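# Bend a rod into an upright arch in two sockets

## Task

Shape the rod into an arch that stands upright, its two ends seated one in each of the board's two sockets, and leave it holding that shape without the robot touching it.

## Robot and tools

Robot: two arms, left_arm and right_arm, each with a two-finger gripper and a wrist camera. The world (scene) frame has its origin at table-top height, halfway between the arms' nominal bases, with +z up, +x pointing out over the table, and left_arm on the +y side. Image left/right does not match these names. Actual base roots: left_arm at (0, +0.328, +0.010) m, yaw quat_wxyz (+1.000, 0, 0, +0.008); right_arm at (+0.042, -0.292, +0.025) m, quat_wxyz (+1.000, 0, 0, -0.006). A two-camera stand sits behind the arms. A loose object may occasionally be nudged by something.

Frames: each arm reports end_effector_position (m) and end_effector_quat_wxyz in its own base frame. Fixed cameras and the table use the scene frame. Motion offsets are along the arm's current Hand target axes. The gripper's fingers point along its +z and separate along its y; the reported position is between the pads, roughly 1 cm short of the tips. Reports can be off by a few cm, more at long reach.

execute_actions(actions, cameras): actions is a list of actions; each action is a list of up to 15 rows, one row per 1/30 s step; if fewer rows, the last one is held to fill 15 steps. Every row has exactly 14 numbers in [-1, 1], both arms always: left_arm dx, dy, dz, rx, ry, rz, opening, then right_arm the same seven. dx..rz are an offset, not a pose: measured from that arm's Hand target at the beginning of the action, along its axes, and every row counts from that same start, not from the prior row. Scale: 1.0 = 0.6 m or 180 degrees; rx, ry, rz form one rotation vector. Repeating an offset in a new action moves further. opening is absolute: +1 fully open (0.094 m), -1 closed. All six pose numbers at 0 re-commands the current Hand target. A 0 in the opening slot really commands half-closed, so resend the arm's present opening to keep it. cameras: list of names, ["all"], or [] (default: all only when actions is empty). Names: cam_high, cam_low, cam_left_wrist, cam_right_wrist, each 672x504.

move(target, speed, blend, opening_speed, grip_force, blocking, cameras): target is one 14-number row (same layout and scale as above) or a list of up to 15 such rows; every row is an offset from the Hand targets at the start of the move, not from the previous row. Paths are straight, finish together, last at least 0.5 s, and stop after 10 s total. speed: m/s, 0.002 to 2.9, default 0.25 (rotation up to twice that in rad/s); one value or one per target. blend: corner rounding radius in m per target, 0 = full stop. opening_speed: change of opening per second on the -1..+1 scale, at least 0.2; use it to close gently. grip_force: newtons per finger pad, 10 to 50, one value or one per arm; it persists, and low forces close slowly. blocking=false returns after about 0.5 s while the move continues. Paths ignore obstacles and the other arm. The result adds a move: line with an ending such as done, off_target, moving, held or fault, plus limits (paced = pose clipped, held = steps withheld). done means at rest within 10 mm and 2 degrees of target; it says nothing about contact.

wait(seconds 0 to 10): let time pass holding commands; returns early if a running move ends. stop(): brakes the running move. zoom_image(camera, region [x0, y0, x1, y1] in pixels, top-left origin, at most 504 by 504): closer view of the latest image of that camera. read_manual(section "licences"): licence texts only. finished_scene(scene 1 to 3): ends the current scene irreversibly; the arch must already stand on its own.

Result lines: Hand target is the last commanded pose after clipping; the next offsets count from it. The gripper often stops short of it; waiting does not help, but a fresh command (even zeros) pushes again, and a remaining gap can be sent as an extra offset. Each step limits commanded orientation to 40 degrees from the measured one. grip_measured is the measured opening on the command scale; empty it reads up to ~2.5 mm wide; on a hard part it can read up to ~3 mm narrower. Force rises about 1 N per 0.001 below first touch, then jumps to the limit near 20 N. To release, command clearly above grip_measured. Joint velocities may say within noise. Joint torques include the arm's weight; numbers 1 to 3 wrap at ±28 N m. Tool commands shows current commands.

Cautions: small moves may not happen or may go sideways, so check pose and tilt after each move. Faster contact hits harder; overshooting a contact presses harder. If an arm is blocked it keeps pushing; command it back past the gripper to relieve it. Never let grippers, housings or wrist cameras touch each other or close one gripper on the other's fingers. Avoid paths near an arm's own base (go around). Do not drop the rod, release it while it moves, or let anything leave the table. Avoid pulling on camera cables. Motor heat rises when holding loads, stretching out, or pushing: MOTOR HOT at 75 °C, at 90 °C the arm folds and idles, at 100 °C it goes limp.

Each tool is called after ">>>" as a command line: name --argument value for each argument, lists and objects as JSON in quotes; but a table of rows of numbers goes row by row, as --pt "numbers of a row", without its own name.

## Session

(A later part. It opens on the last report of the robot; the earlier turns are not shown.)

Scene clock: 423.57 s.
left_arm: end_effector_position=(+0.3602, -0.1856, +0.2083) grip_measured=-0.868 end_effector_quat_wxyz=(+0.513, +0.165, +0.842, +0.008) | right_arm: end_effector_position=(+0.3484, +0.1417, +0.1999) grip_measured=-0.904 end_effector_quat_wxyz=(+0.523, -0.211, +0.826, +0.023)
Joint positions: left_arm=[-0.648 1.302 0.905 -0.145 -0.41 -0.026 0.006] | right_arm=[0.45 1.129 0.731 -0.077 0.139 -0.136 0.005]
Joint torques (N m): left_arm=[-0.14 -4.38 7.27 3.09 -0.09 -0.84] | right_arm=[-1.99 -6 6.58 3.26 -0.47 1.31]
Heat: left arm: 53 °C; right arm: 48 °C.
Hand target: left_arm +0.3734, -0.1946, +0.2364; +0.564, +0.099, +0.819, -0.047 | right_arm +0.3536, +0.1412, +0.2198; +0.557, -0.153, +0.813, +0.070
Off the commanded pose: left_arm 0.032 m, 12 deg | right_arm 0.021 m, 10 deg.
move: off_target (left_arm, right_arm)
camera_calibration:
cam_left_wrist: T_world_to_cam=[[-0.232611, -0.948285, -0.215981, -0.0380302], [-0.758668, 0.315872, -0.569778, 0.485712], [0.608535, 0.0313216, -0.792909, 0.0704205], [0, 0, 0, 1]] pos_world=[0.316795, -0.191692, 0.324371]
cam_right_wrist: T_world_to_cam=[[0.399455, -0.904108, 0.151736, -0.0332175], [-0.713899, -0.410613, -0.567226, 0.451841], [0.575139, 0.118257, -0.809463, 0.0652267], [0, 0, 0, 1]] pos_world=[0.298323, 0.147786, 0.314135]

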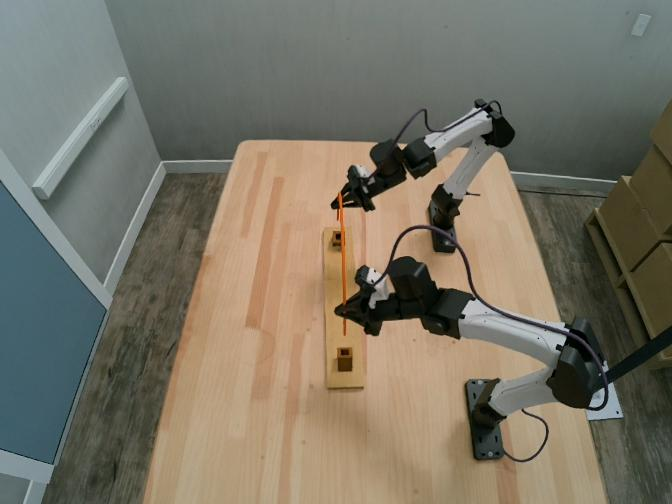

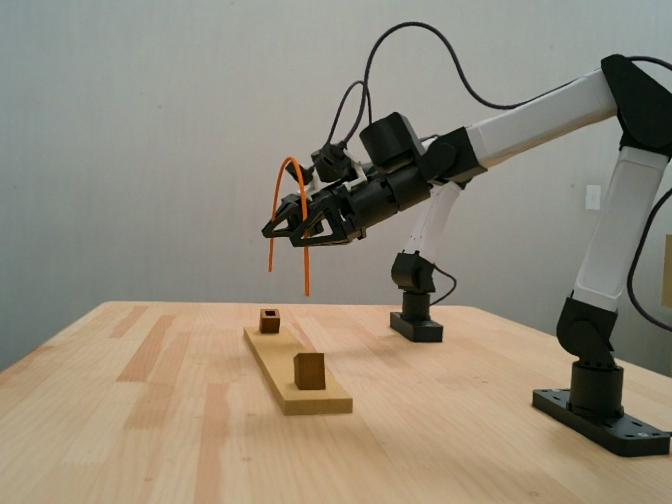

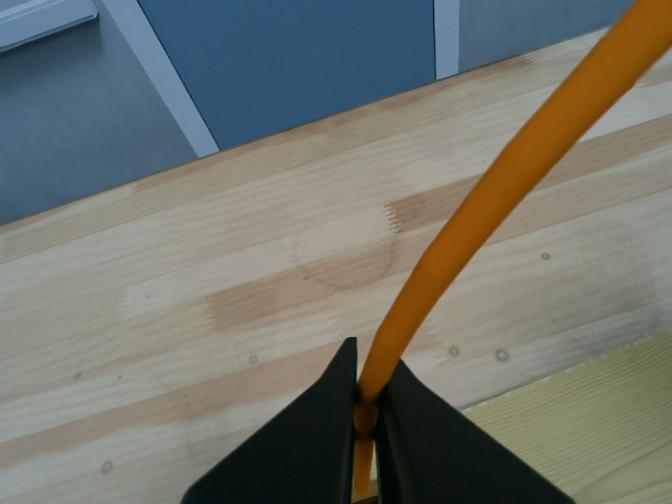

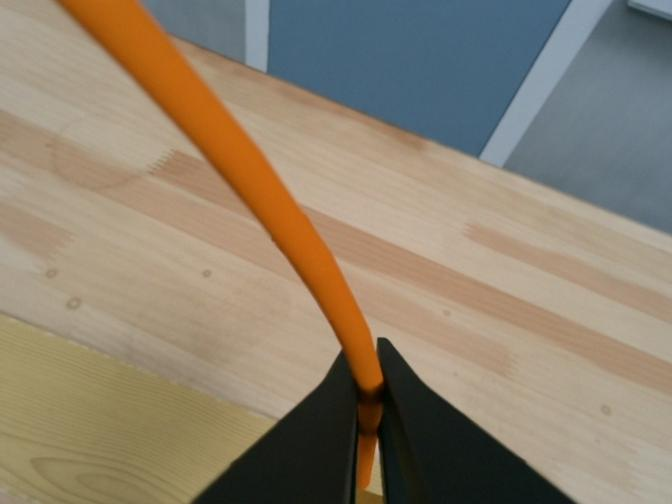

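>>> move --target '[0.1042, -0.0012, 0.0360, 0, 0, 0, -1.0, 0.1080, 0.0042, 0.0392, 0, 0, 0, -1.0]' --speed 0.06 --cameras '["all"]'

>>> zoom_image --camera "cam_high" --region '[300, 200, 400, 300]'

>>> zoom_image --camera "cam_high" --region '[300, 300, 400, 400]'

>>> zoom_image --camera "cam_low" --region '[230, 240, 370, 420]'

Scene clock: 438.57 s.
left_arm: end_effector_position=(+0.3581, -0.1855, +0.1458) grip_measured=-0.868 end_effector_quat_wxyz=(+0.517, +0.165, +0.840, +0.002) | right_arm: end_effector_position=(+0.3440, +0.1412, +0.1403) grip_measured=-0.904 end_effector_quat_wxyz=(+0.532, -0.211, +0.819, +0.031)
Joint positions: left_arm=[-0.648 1.371 0.687 0.154 -0.402 -0.026 0.006] | right_arm=[0.447 1.194 0.496 0.247 0.124 -0.136 0.005]
Joint torques (N m): left_arm=[-0.01 -4.12 6.71 3.07 -0.14 -0.84] | right_arm=[-2.14 -2.84 6.15 3.36 -0.34 1.3]
Motor temperatures (°C): left_arm=[22 29 44 57 22 24 25] | right_arm=[26 29 45 52 25 24 25]
Heat: left arm: 57 °C; right arm: 52 °C.
Hand target: left_arm +0.3714, -0.1926, +0.1703; +0.564, +0.099, +0.819, -0.047 | right_arm +0.3520, +0.1392, +0.1509; +0.557, -0.153, +0.813, +0.070
Off the commanded pose: left_arm 0.029 m, 11 deg | right_arm 0.013 m, 9 deg.
move: off_target (left_arm, right_arm)
camera_calibration:
cam_left_wrist: T_world_to_cam=[[-0.237344, -0.948958, -0.207715, -0.0515341], [-0.75232, 0.314833, -0.5787, 0.447426], [0.614558, 0.0189173, -0.788645, 0.0170627], [0, 0, 0, 1]] pos_world=[0.31389, -0.190091, 0.261678]
cam_right_wrist: T_world_to_cam=[[0.4062, -0.902321, 0.144286, -0.0243279], [-0.698501, -0.40841, -0.587621, 0.411894], [0.589151, 0.137908, -0.796168, 0.0101314], [0, 0, 0, 1]] pos_world=[0.291621, 0.144873, 0.253614]

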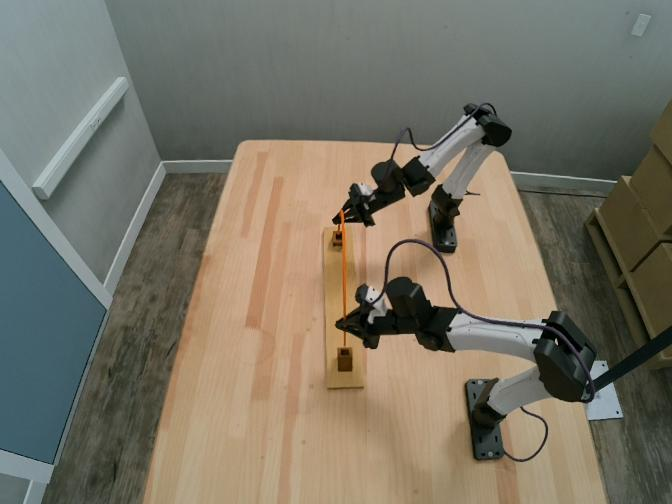

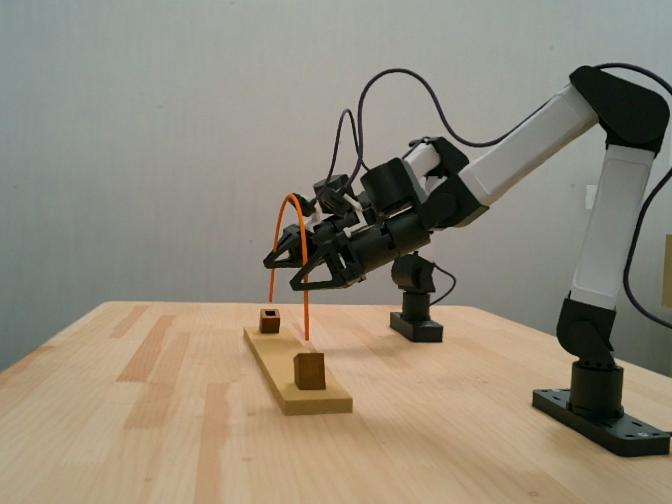

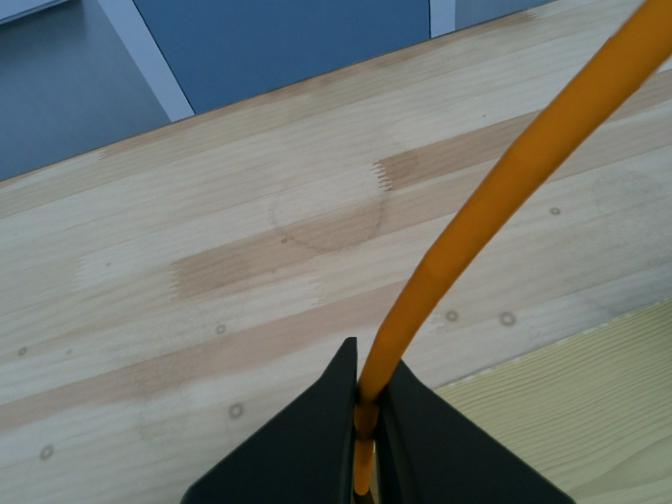

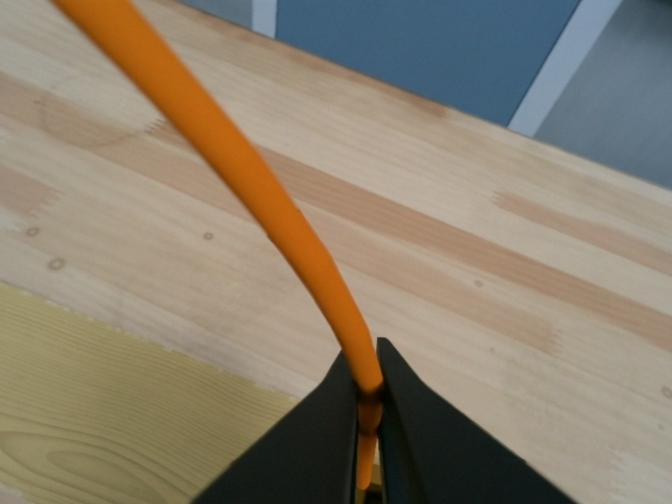

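Scaled by 5.040 from the camera's 672x504 image, which has a finer 960x720 frame.

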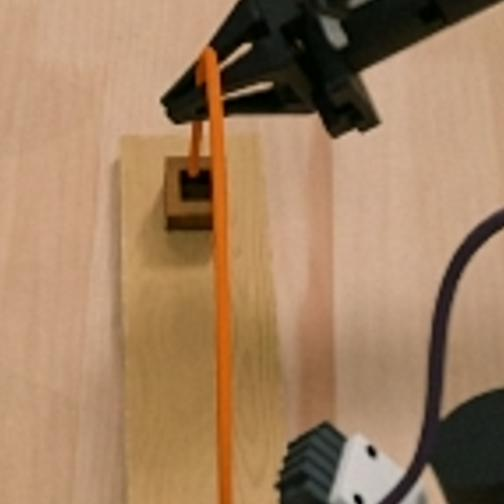

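Scaled by 5.040 from the camera's 672x504 image, which has a finer 960x720 frame.

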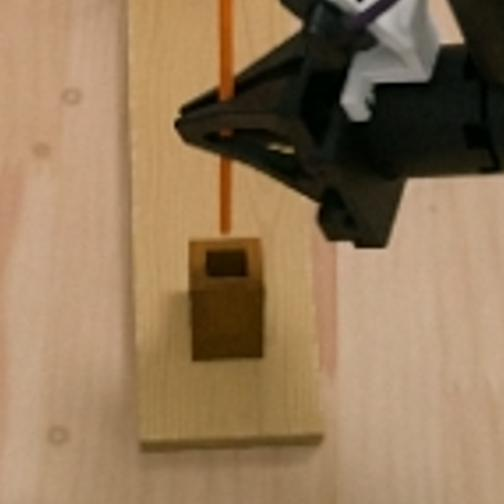

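Scaled by 2.800 from the camera's 672x504 image, which has a finer 960x720 frame.

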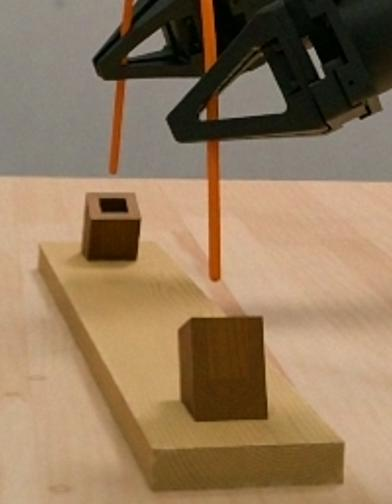

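>>> move --target '[0.0667, 0.0113, 0.0208, -0.0104, 0.0084, 0.0276, -1.0, 0.0648, -0.0118, 0.0238, 0.0086, 0.0060, -0.0227, -1.0]' --speed 0.04 --cameras '["all"]'

>>> zoom_image --camera "cam_high" --region '[300, 200, 400, 300]'

>>> zoom_image --camera "cam_high" --region '[300, 300, 400, 400]'

>>> zoom_image --camera "cam_low" --region '[230, 240, 370, 420]'

Scene clock: 448.37 s.
left_arm: end_effector_position=(+0.3553, -0.1821, +0.1034) grip_measured=-0.868 end_effector_quat_wxyz=(+0.506, +0.185, +0.842, +0.020) | right_arm: end_effector_position=(+0.3452, +0.1343, +0.0979) grip_measured=-0.904 end_effector_quat_wxyz=(+0.525, -0.222, +0.822, +0.014)
Joint positions: left_arm=[-0.648 1.461 0.592 0.309 -0.408 0.013 0.006] | right_arm=[0.429 1.321 0.394 0.459 0.124 -0.174 0.005]
Joint torques (N m): left_arm=[0.36 -4.63 6.15 3.05 -0.36 -0.52] | right_arm=[-2.25 -3.56 5.49 3.34 -0.22 0.88]
Motor temperatures (°C): left_arm=[22 29 43 60 22 24 25] | right_arm=[26 28 45 53 25 25 25]
Heat: left arm: 60 °C; right arm: 53 °C.
Hand target: left_arm +0.3704, -0.1841, +0.1287; +0.556, +0.125, +0.822, -0.008 | right_arm +0.3540, +0.1300, +0.1100; +0.553, -0.175, +0.813, +0.038
Off the commanded pose: left_arm 0.030 m, 10 deg | right_arm 0.016 m, 7 deg.
move: off_target (left_arm, right_arm)
camera_calibration:
cam_left_wrist: T_world_to_cam=[[-0.253352, -0.933243, -0.254697, -0.0444329], [-0.757232, 0.355166, -0.548139, 0.425578], [0.602007, 0.0539928, -0.796663, -0.00299718], [0, 0, 0, 1]] pos_world=[0.312808, -0.192455, 0.219571]
cam_right_wrist: T_world_to_cam=[[0.405923, -0.896357, 0.178246, -0.0290443], [-0.702851, -0.430847, -0.566013, 0.387435], [0.584146, 0.104477, -0.804896, -0.0163053], [0, 0, 0, 1]] pos_world=[0.293623, 0.142595, 0.211346]

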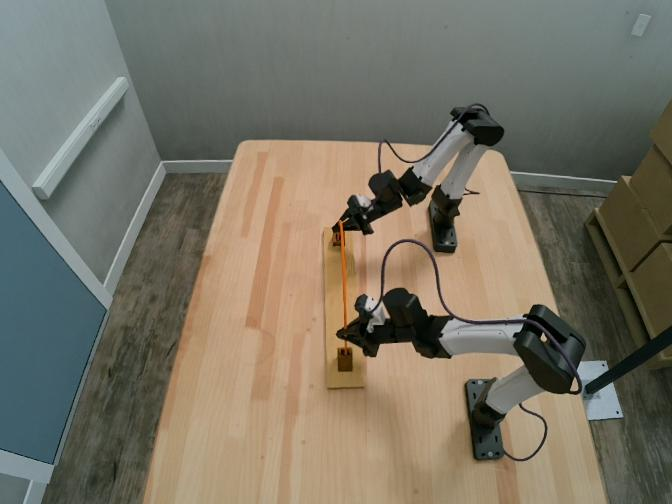

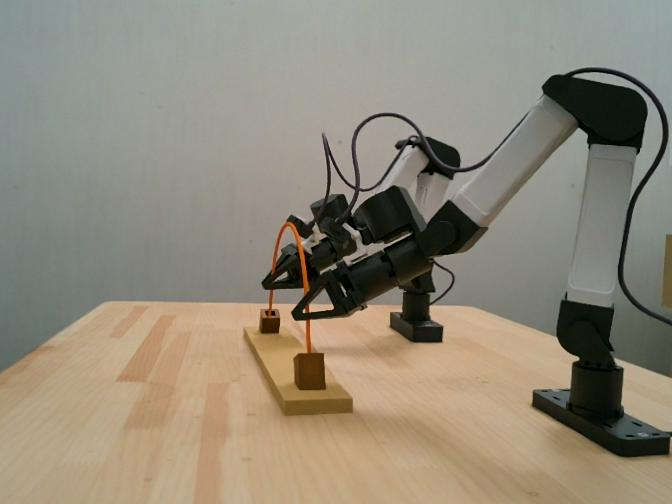

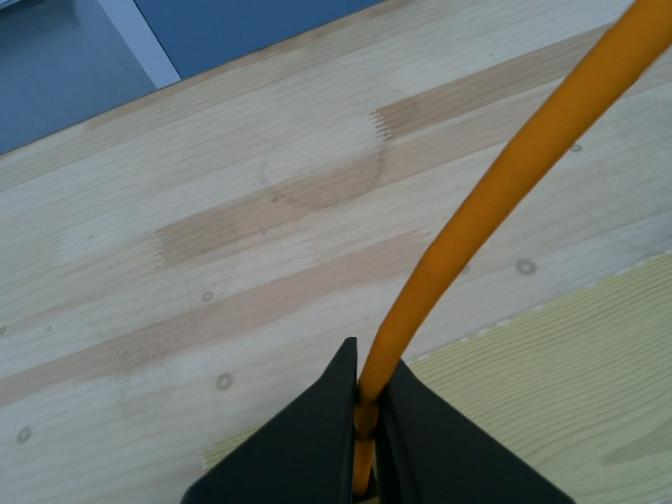

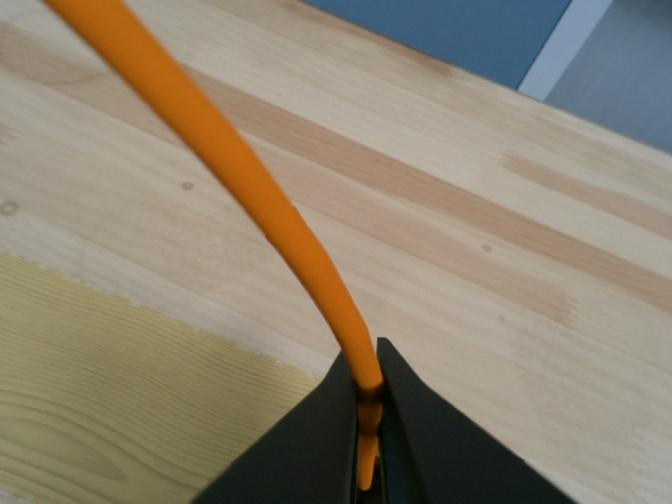

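Scaled by 5.040 from the camera's 672x504 image, which has a finer 960x720 frame.

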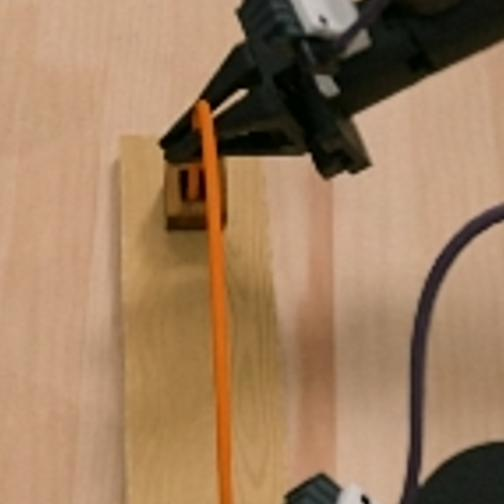

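Scaled by 5.040 from the camera's 672x504 image, which has a finer 960x720 frame.

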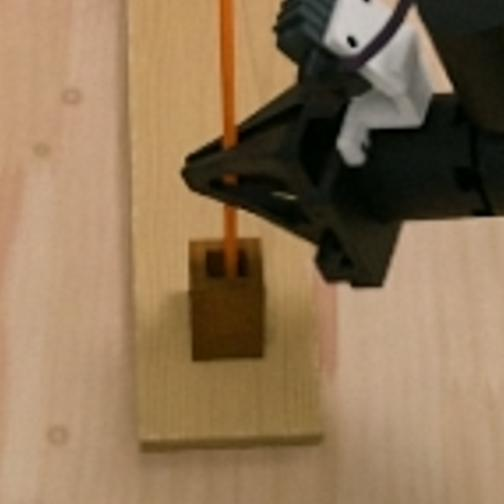

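Scaled by 2.800 from the camera's 672x504 image, which has a finer 960x720 frame.

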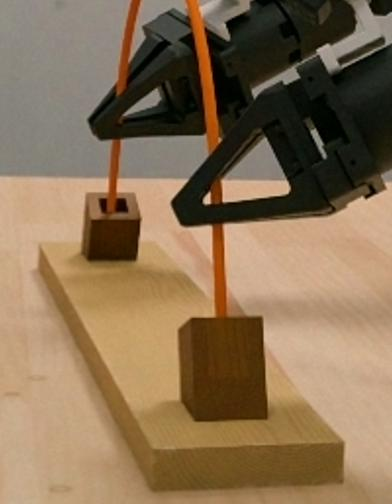

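>>> move --target '[0.0308, 0.0073, 0.0138, -0.0085, 0.0068, 0.0225, -1.0, 0.0343, -0.0070, 0.0138, 0.0086, 0.0060, -0.0226, -1.0]' --speed 0.04 --cameras '["all"]'

>>> zoom_image --camera "cam_high" --region '[300, 200, 400, 300]'

>>> zoom_image --camera "cam_high" --region '[300, 300, 400, 400]'

>>> zoom_image --camera "cam_low" --region '[230, 200, 370, 420]'

Scene clock: 456.47 s.
left_arm: end_effector_position=(+0.3611, -0.1810, +0.0945) grip_measured=-0.868 end_effector_quat_wxyz=(+0.516, +0.198, +0.832, +0.043) | right_arm: end_effector_position=(+0.3497, +0.1320, +0.0831) grip_measured=-0.904 end_effector_quat_wxyz=(+0.532, -0.239, +0.813, -0.004)
Joint positions: left_arm=[-0.648 1.52 0.571 0.412 -0.436 0.069 0.006] | right_arm=[0.42 1.41 0.358 0.598 0.127 -0.231 0.005]
Joint torques (N m): left_arm=[1.01 -4.41 5.5 2.76 -0.32 -0.43] | right_arm=[-2.26 -3.43 4.86 3.12 -0.02 0.72]
Motor temperatures (°C): left_arm=[22 29 43 61 22 24 25] | right_arm=[26 28 44 54 25 24 25]
Heat: left arm: 61 °C; right arm: 54 °C.
Hand target: left_arm +0.3725, -0.1774, +0.1092; +0.549, +0.147, +0.823, +0.024 | right_arm +0.3560, +0.1232, +0.0885; +0.549, -0.197, +0.812, +0.006
Off the commanded pose: left_arm 0.019 m, 7 deg | right_arm 0.012 m, 5 deg.
move: off_target (left_arm, right_arm)
camera_calibration:
cam_left_wrist: T_world_to_cam=[[-0.246697, -0.919203, -0.306929, -0.0391641], [-0.736485, 0.383684, -0.557114, 0.423159], [0.629865, 0.0886104, -0.771633, -0.019828], [0, 0, 0, 1]] pos_world=[0.314477, -0.196602, 0.208427]
cam_right_wrist: T_world_to_cam=[[0.411699, -0.882067, 0.229046, -0.03841], [-0.680667, -0.464749, -0.566305, 0.377936], [0.605967, 0.0772432, -0.79173, -0.0355702], [0, 0, 0, 1]] pos_world=[0.294617, 0.144513, 0.194663]

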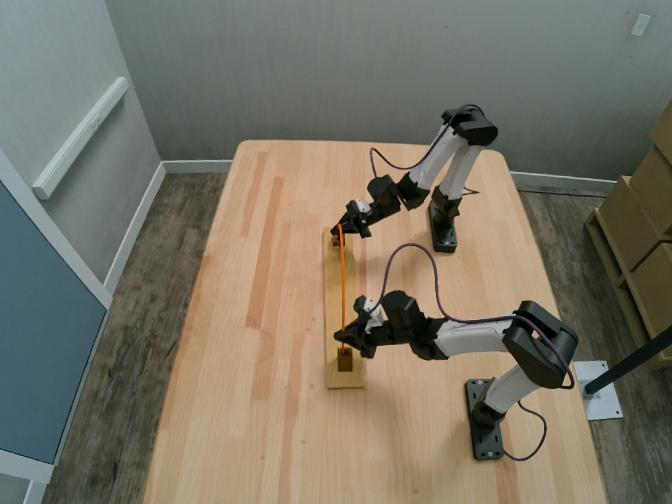

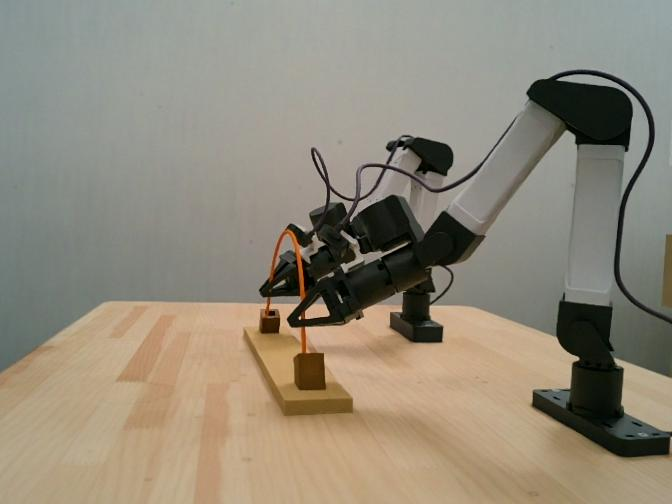

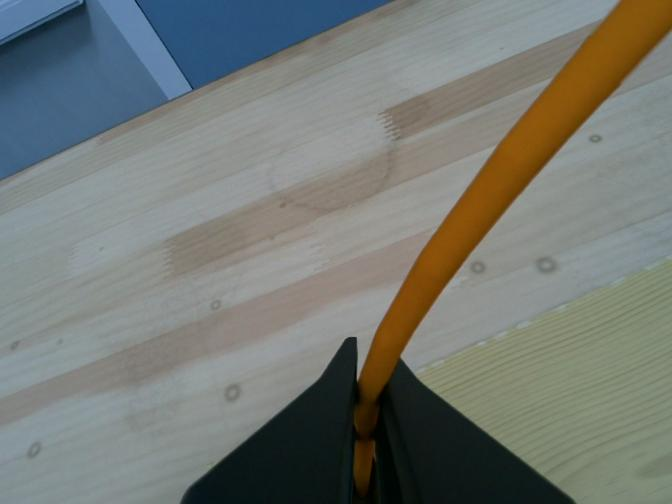

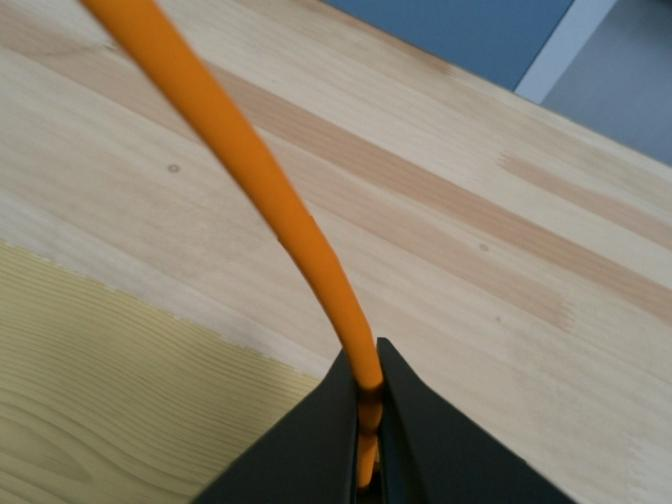

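Scaled by 5.040 from the camera's 672x504 image, which has a finer 960x720 frame.

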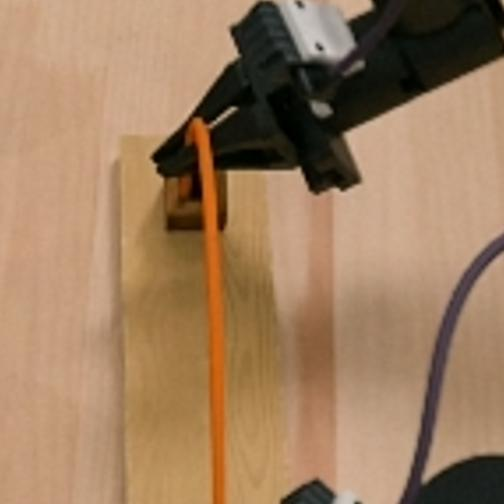

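Scaled by 5.040 from the camera's 672x504 image, which has a finer 960x720 frame.

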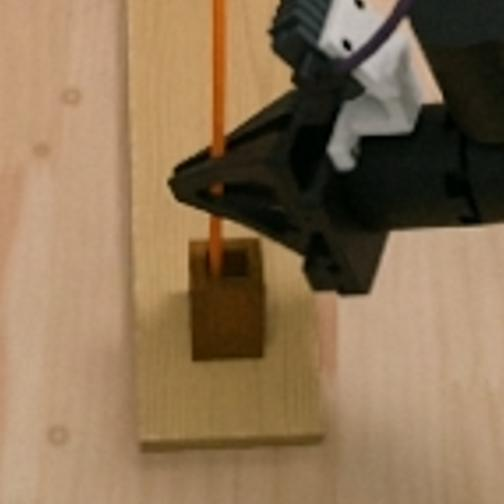

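Scaled by 2.291 from the camera's 672x504 image, which has a finer 960x720 frame.

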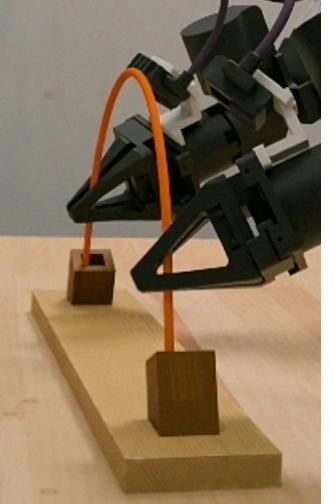

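>>> move --target '[-0.0012, 0.0058, -0.0112, 0, 0, 0, -1.0, 0.0017, -0.0012, -0.0075, 0, 0, 0, -1.0]' --speed 0.03 --cameras '["all"]'

>>> zoom_image --camera "cam_high" --region '[300, 200, 400, 300]'

>>> zoom_image --camera "cam_high" --region '[300, 300, 400, 400]'

>>> zoom_image --camera "cam_low" --region '[230, 200, 370, 420]'

Scene clock: 467.43 s.
left_arm: end_effector_position=(+0.3595, -0.1799, +0.0933) grip_measured=-0.868 end_effector_quat_wxyz=(+0.517, +0.198, +0.832, +0.042) | right_arm: end_effector_position=(+0.3482, +0.1316, +0.0823) grip_measured=-0.904 end_effector_quat_wxyz=(+0.534, -0.240, +0.811, -0.003)
Joint positions: left_arm=[-0.648 1.517 0.559 0.424 -0.436 0.071 0.006] | right_arm=[0.42 1.41 0.348 0.614 0.125 -0.234 0.005]
Joint torques (N m): left_arm=[1.05 -6.89 5.07 2.49 -0.32 -0.44] | right_arm=[-2.33 -5.63 4.48 2.86 -0.02 0.75]
Motor temperatures (°C): left_arm=[22 29 42 58 22 24 25] | right_arm=[26 28 44 55 25 24 25]
Heat: left arm: 58 °C; right arm: 55 °C.
Hand target: left_arm +0.3674, -0.1735, +0.1132; +0.549, +0.147, +0.823, +0.024 | right_arm +0.3519, +0.1212, +0.0896; +0.549, -0.197, +0.812, +0.006
Off the commanded pose: left_arm 0.022 m, 7 deg | right_arm 0.013 m, 5 deg.
move: off_target (left_arm, right_arm)
camera_calibration:
cam_left_wrist: T_world_to_cam=[[-0.246511, -0.919186, -0.30713, -0.0388501], [-0.734758, 0.383909, -0.559236, 0.42048], [0.631952, 0.0878086, -0.770017, -0.0208892], [0, 0, 0, 1]] pos_world=[0.312575, -0.195303, 0.20713]
cam_right_wrist: T_world_to_cam=[[0.413032, -0.880912, 0.231081, -0.0387262], [-0.676737, -0.466672, -0.569424, 0.375448], [0.609452, 0.0788095, -0.788896, -0.0369854], [0, 0, 0, 1]] pos_world=[0.292616, 0.144012, 0.193561]

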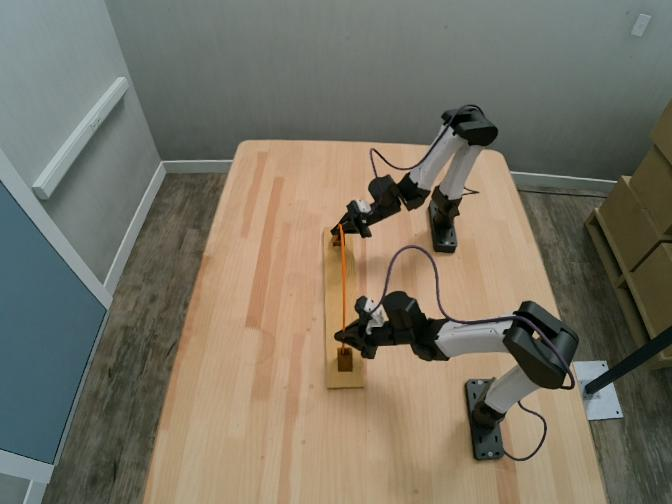

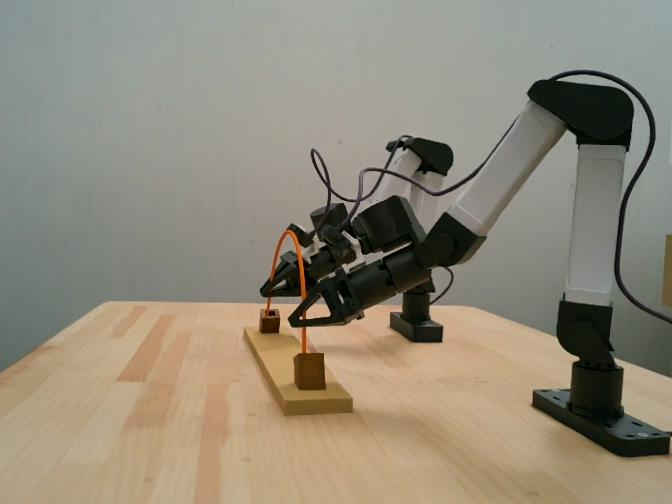

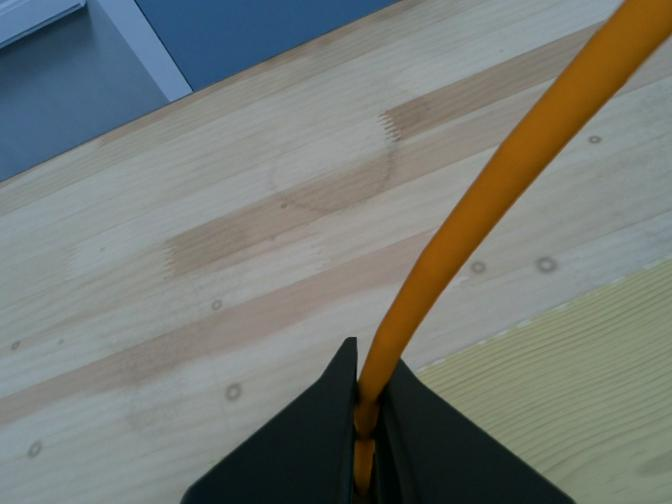

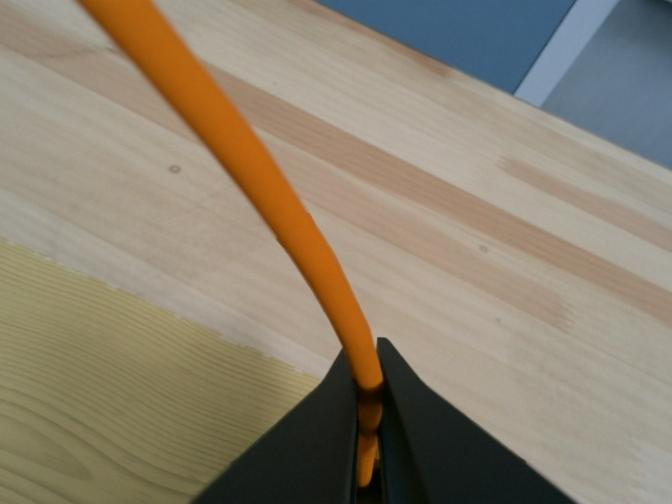

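Scaled by 5.040 from the camera's 672x504 image, which has a finer 960x720 frame.

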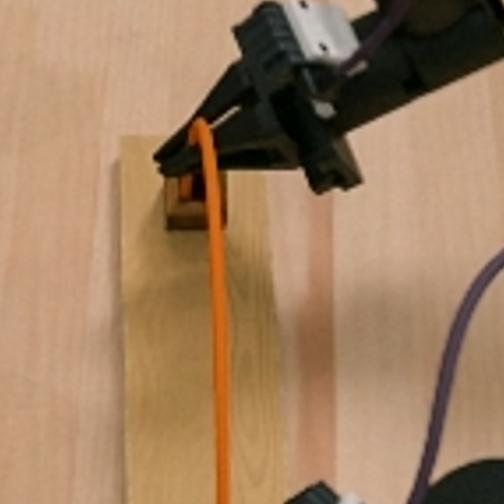

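Scaled by 5.040 from the camera's 672x504 image, which has a finer 960x720 frame.

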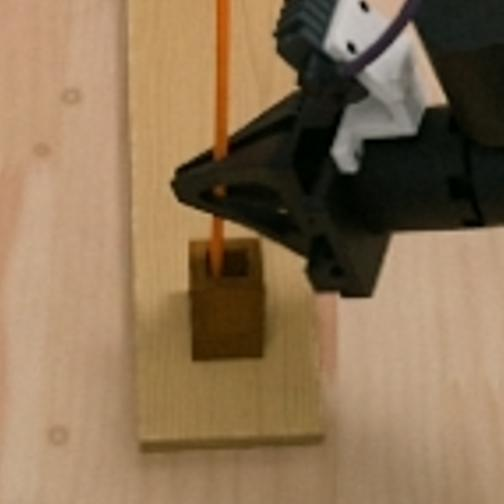

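Scaled by 2.291 from the camera's 672x504 image, which has a finer 960x720 frame.

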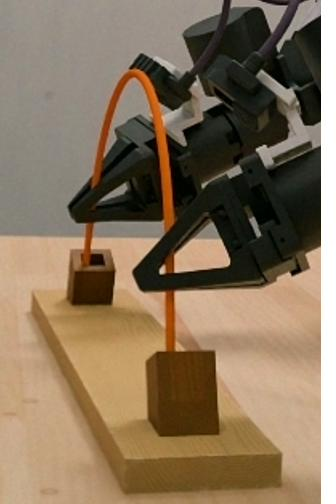

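>>> move --target '[0, 0, 0, 0, 0, 0, -0.4, 0, 0, 0, 0, 0, 0, -0.4]' --speed 0.03 --opening_speed 0.3 --cameras '["all"]'

>>> zoom_image --camera "cam_high" --region '[300, 200, 400, 300]'

>>> zoom_image --camera "cam_high" --region '[300, 300, 400, 400]'

>>> zoom_image --camera "cam_low" --region '[230, 200, 370, 420]'

Scene clock: 473.93 s.
left_arm: end_effector_position=(+0.3598, -0.1754, +0.0917) grip_measured=-0.403 end_effector_quat_wxyz=(+0.518, +0.174, +0.837, +0.034) | right_arm: end_effector_position=(+0.3490, +0.1272, +0.0815) grip_measured=-0.402 end_effector_quat_wxyz=(+0.534, -0.218, +0.817, +0.006)
Joint positions: left_arm=[-0.64 1.517 0.549 0.434 -0.44 0.023 0.028] | right_arm=[0.406 1.41 0.343 0.618 0.121 -0.191 0.028]
Joint torques (N m): left_arm=[0.35 -6.79 5.75 2.42 -0.3 0.01] | right_arm=[-1.17 -5.56 4.83 2.82 -0.02 0.27]
Motor temperatures (°C): left_arm=[22 29 41 57 22 24 25] | right_arm=[26 28 43 55 25 24 25]
Heat: left arm: 57 °C; right arm: 55 °C.
Hand target: left_arm +0.3674, -0.1735, +0.1132; +0.549, +0.147, +0.823, +0.024 | right_arm +0.3519, +0.1212, +0.0896; +0.549, -0.197, +0.812, +0.006
Off the commanded pose: left_arm 0.023 m, 5 deg | right_arm 0.011 m, 3 deg.
move: off_target (left_arm, right_arm)
camera_calibration:
cam_left_wrist: T_world_to_cam=[[-0.216717, -0.938465, -0.268918, -0.0527406], [-0.749526, 0.336448, -0.5701, 0.416143], [0.625496, 0.0780107, -0.776318, -0.0215696], [0, 0, 0, 1]] pos_world=[0.313972, -0.187823, 0.206315]
cam_right_wrist: T_world_to_cam=[[0.39033, -0.900511, 0.191632, -0.0290814], [-0.695835, -0.424841, -0.579072, 0.375582], [0.602873, 0.092685, -0.792435, -0.0370031], [0, 0, 0, 1]] pos_world=[0.295003, 0.136804, 0.193739]

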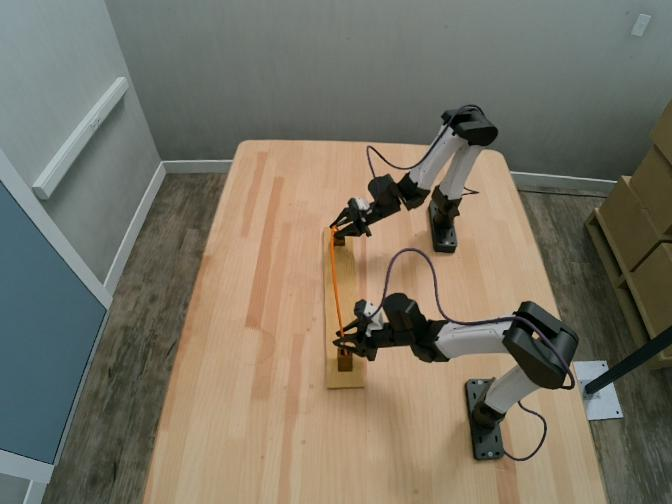

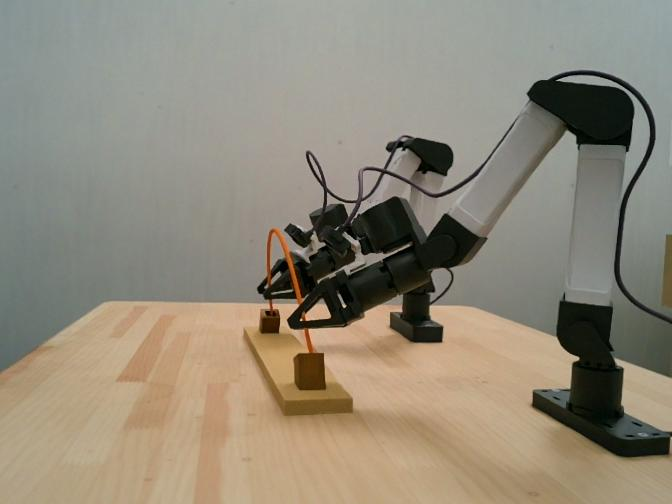

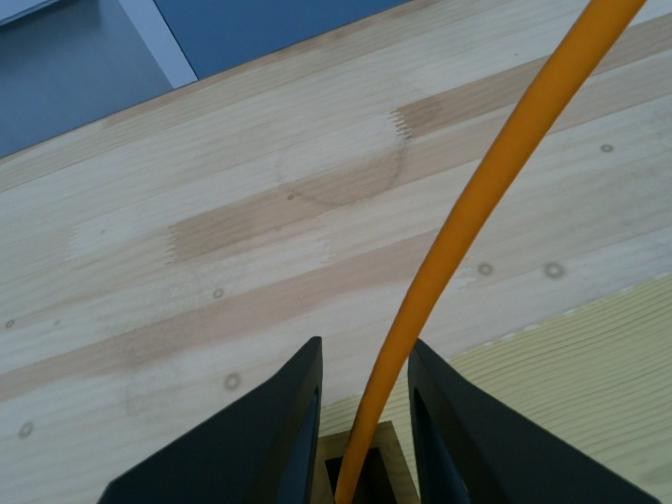

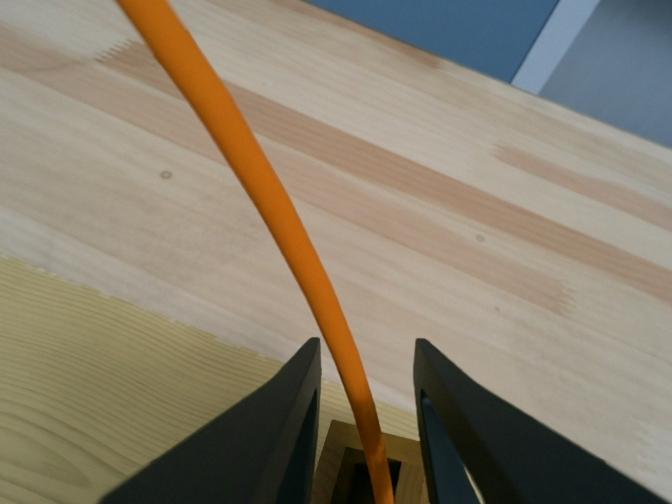

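Scaled by 5.040 from the camera's 672x504 image, which has a finer 960x720 frame.

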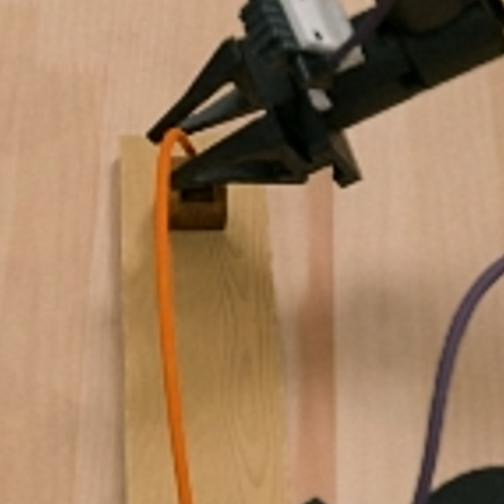

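Scaled by 5.040 from the camera's 672x504 image, which has a finer 960x720 frame.

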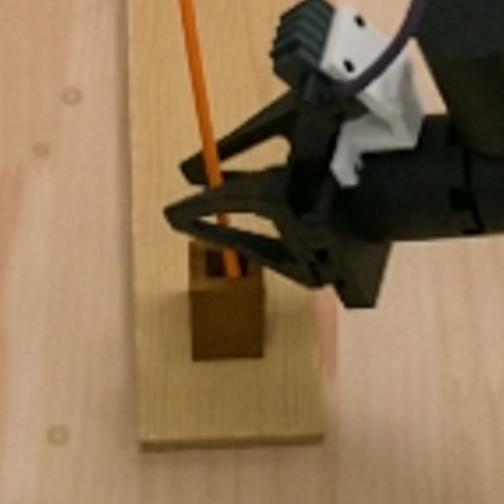

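Scaled by 2.291 from the camera's 672x504 image, which has a finer 960x720 frame.

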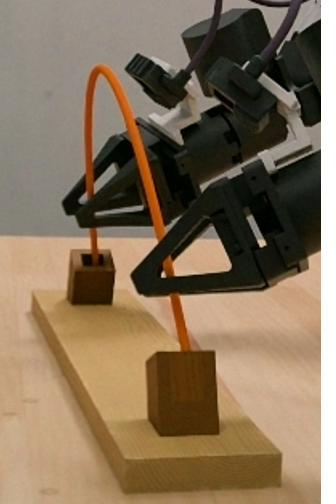

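>>> move --pt "0 0 0 0 0 0 0.0 0 0 0 0 0 0 0.0" --pt "0 0 -0.1667 0 0 0 0.0 0 0 -0.1667 0 0 0 0.0" --speed 0.05 --opening_speed 0.4 --cameras '["all"]'

>>> zoom_image --camera "cam_high" --region '[300, 200, 400, 300]'

>>> zoom_image --camera "cam_low" --region '[230, 200, 370, 420]'

Scene clock: 481.20 s.
left_arm: end_effector_position=(+0.2768, -0.1649, +0.1468) grip_measured=-0.003 end_effector_quat_wxyz=(+0.543, +0.160, +0.824, +0.022) | right_arm: end_effector_position=(+0.2670, +0.1001, +0.1347) grip_measured=-0.002 end_effector_quat_wxyz=(+0.558, -0.202, +0.805, +0.006)
Joint positions: left_arm=[-0.867 1.027 0.448 0.044 -0.643 -0.109 0.047] | right_arm=[0.489 0.646 0.233 0.017 0.214 -0.146 0.047]
Joint torques (N m): left_arm=[-0.72 -3.23 6.94 1.76 -0.46 0] | right_arm=[0.32 -0.76 6.99 2.09 0.05 0.26]
Motor temperatures (°C): left_arm=[22 30 41 55 22 24 24] | right_arm=[26 28 43 54 25 24 25]
Heat: left arm: 55 °C; right arm: 54 °C.
Hand target: left_arm +0.2763, -0.1613, +0.1528; +0.549, +0.147, +0.823, +0.024 | right_arm +0.2629, +0.0987, +0.1293; +0.549, -0.197, +0.812, +0.006
Off the commanded pose: left_arm 0.007 m, 2 deg | right_arm 0.007 m, 1 deg.
move: done
camera_calibration:
cam_left_wrist: T_world_to_cam=[[-0.198913, -0.949996, -0.240709, -0.0570659], [-0.719889, 0.308299, -0.621862, 0.376517], [0.664977, 0.0495876, -0.745216, 0.0521494], [0, 0, 0, 1]] pos_world=[0.225021, -0.172878, 0.259268]
cam_right_wrist: T_world_to_cam=[[0.361679, -0.913385, 0.186858, -0.0220727], [-0.672318, -0.394382, -0.626459, 0.334943], [0.645892, 0.100949, -0.756725, 0.0399615], [0, 0, 0, 1]] pos_world=[0.207361, 0.107901, 0.244193]

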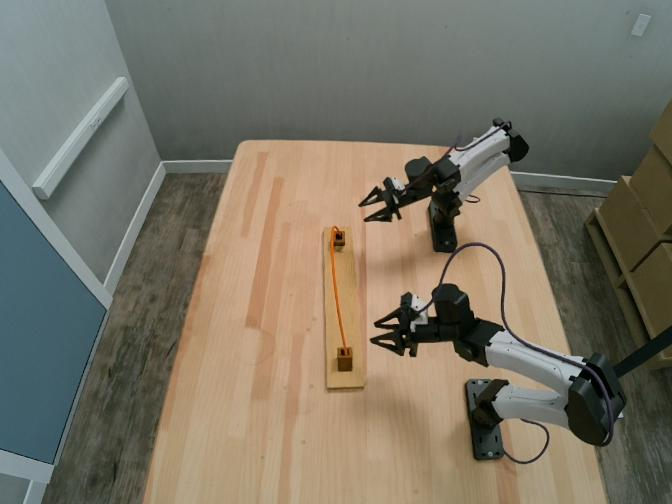

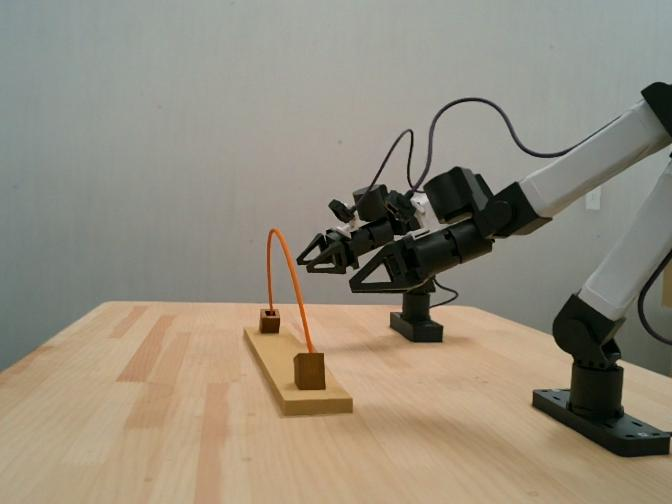

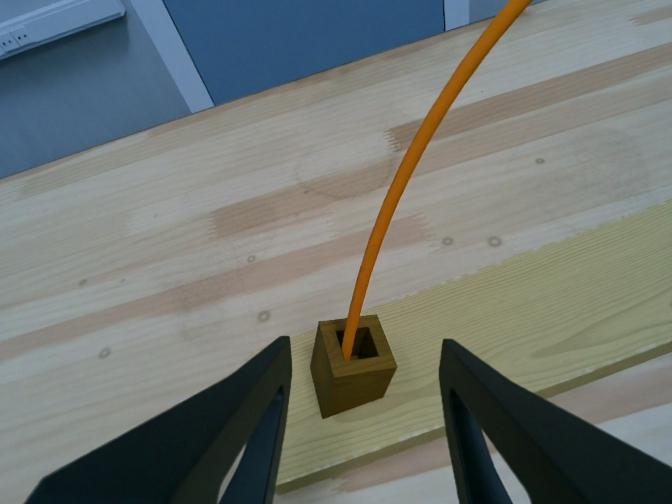

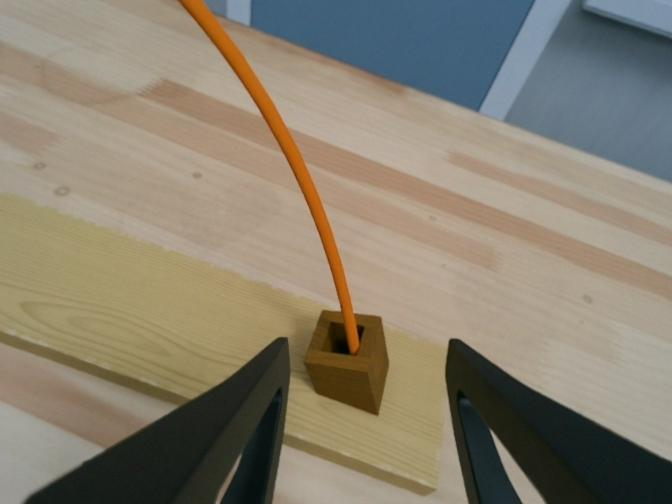

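Scaled by 5.040 from the camera's 672x504 image, which has a finer 960x720 frame.

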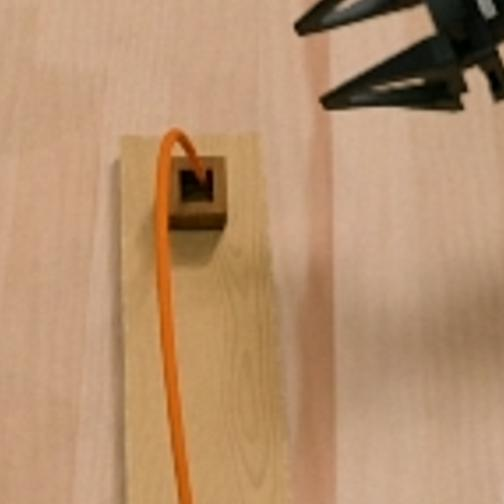

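Scaled by 2.291 from the camera's 672x504 image, which has a finer 960x720 frame.

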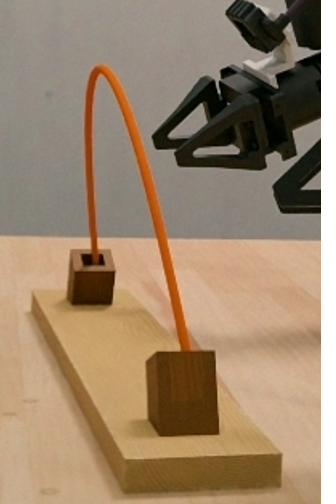

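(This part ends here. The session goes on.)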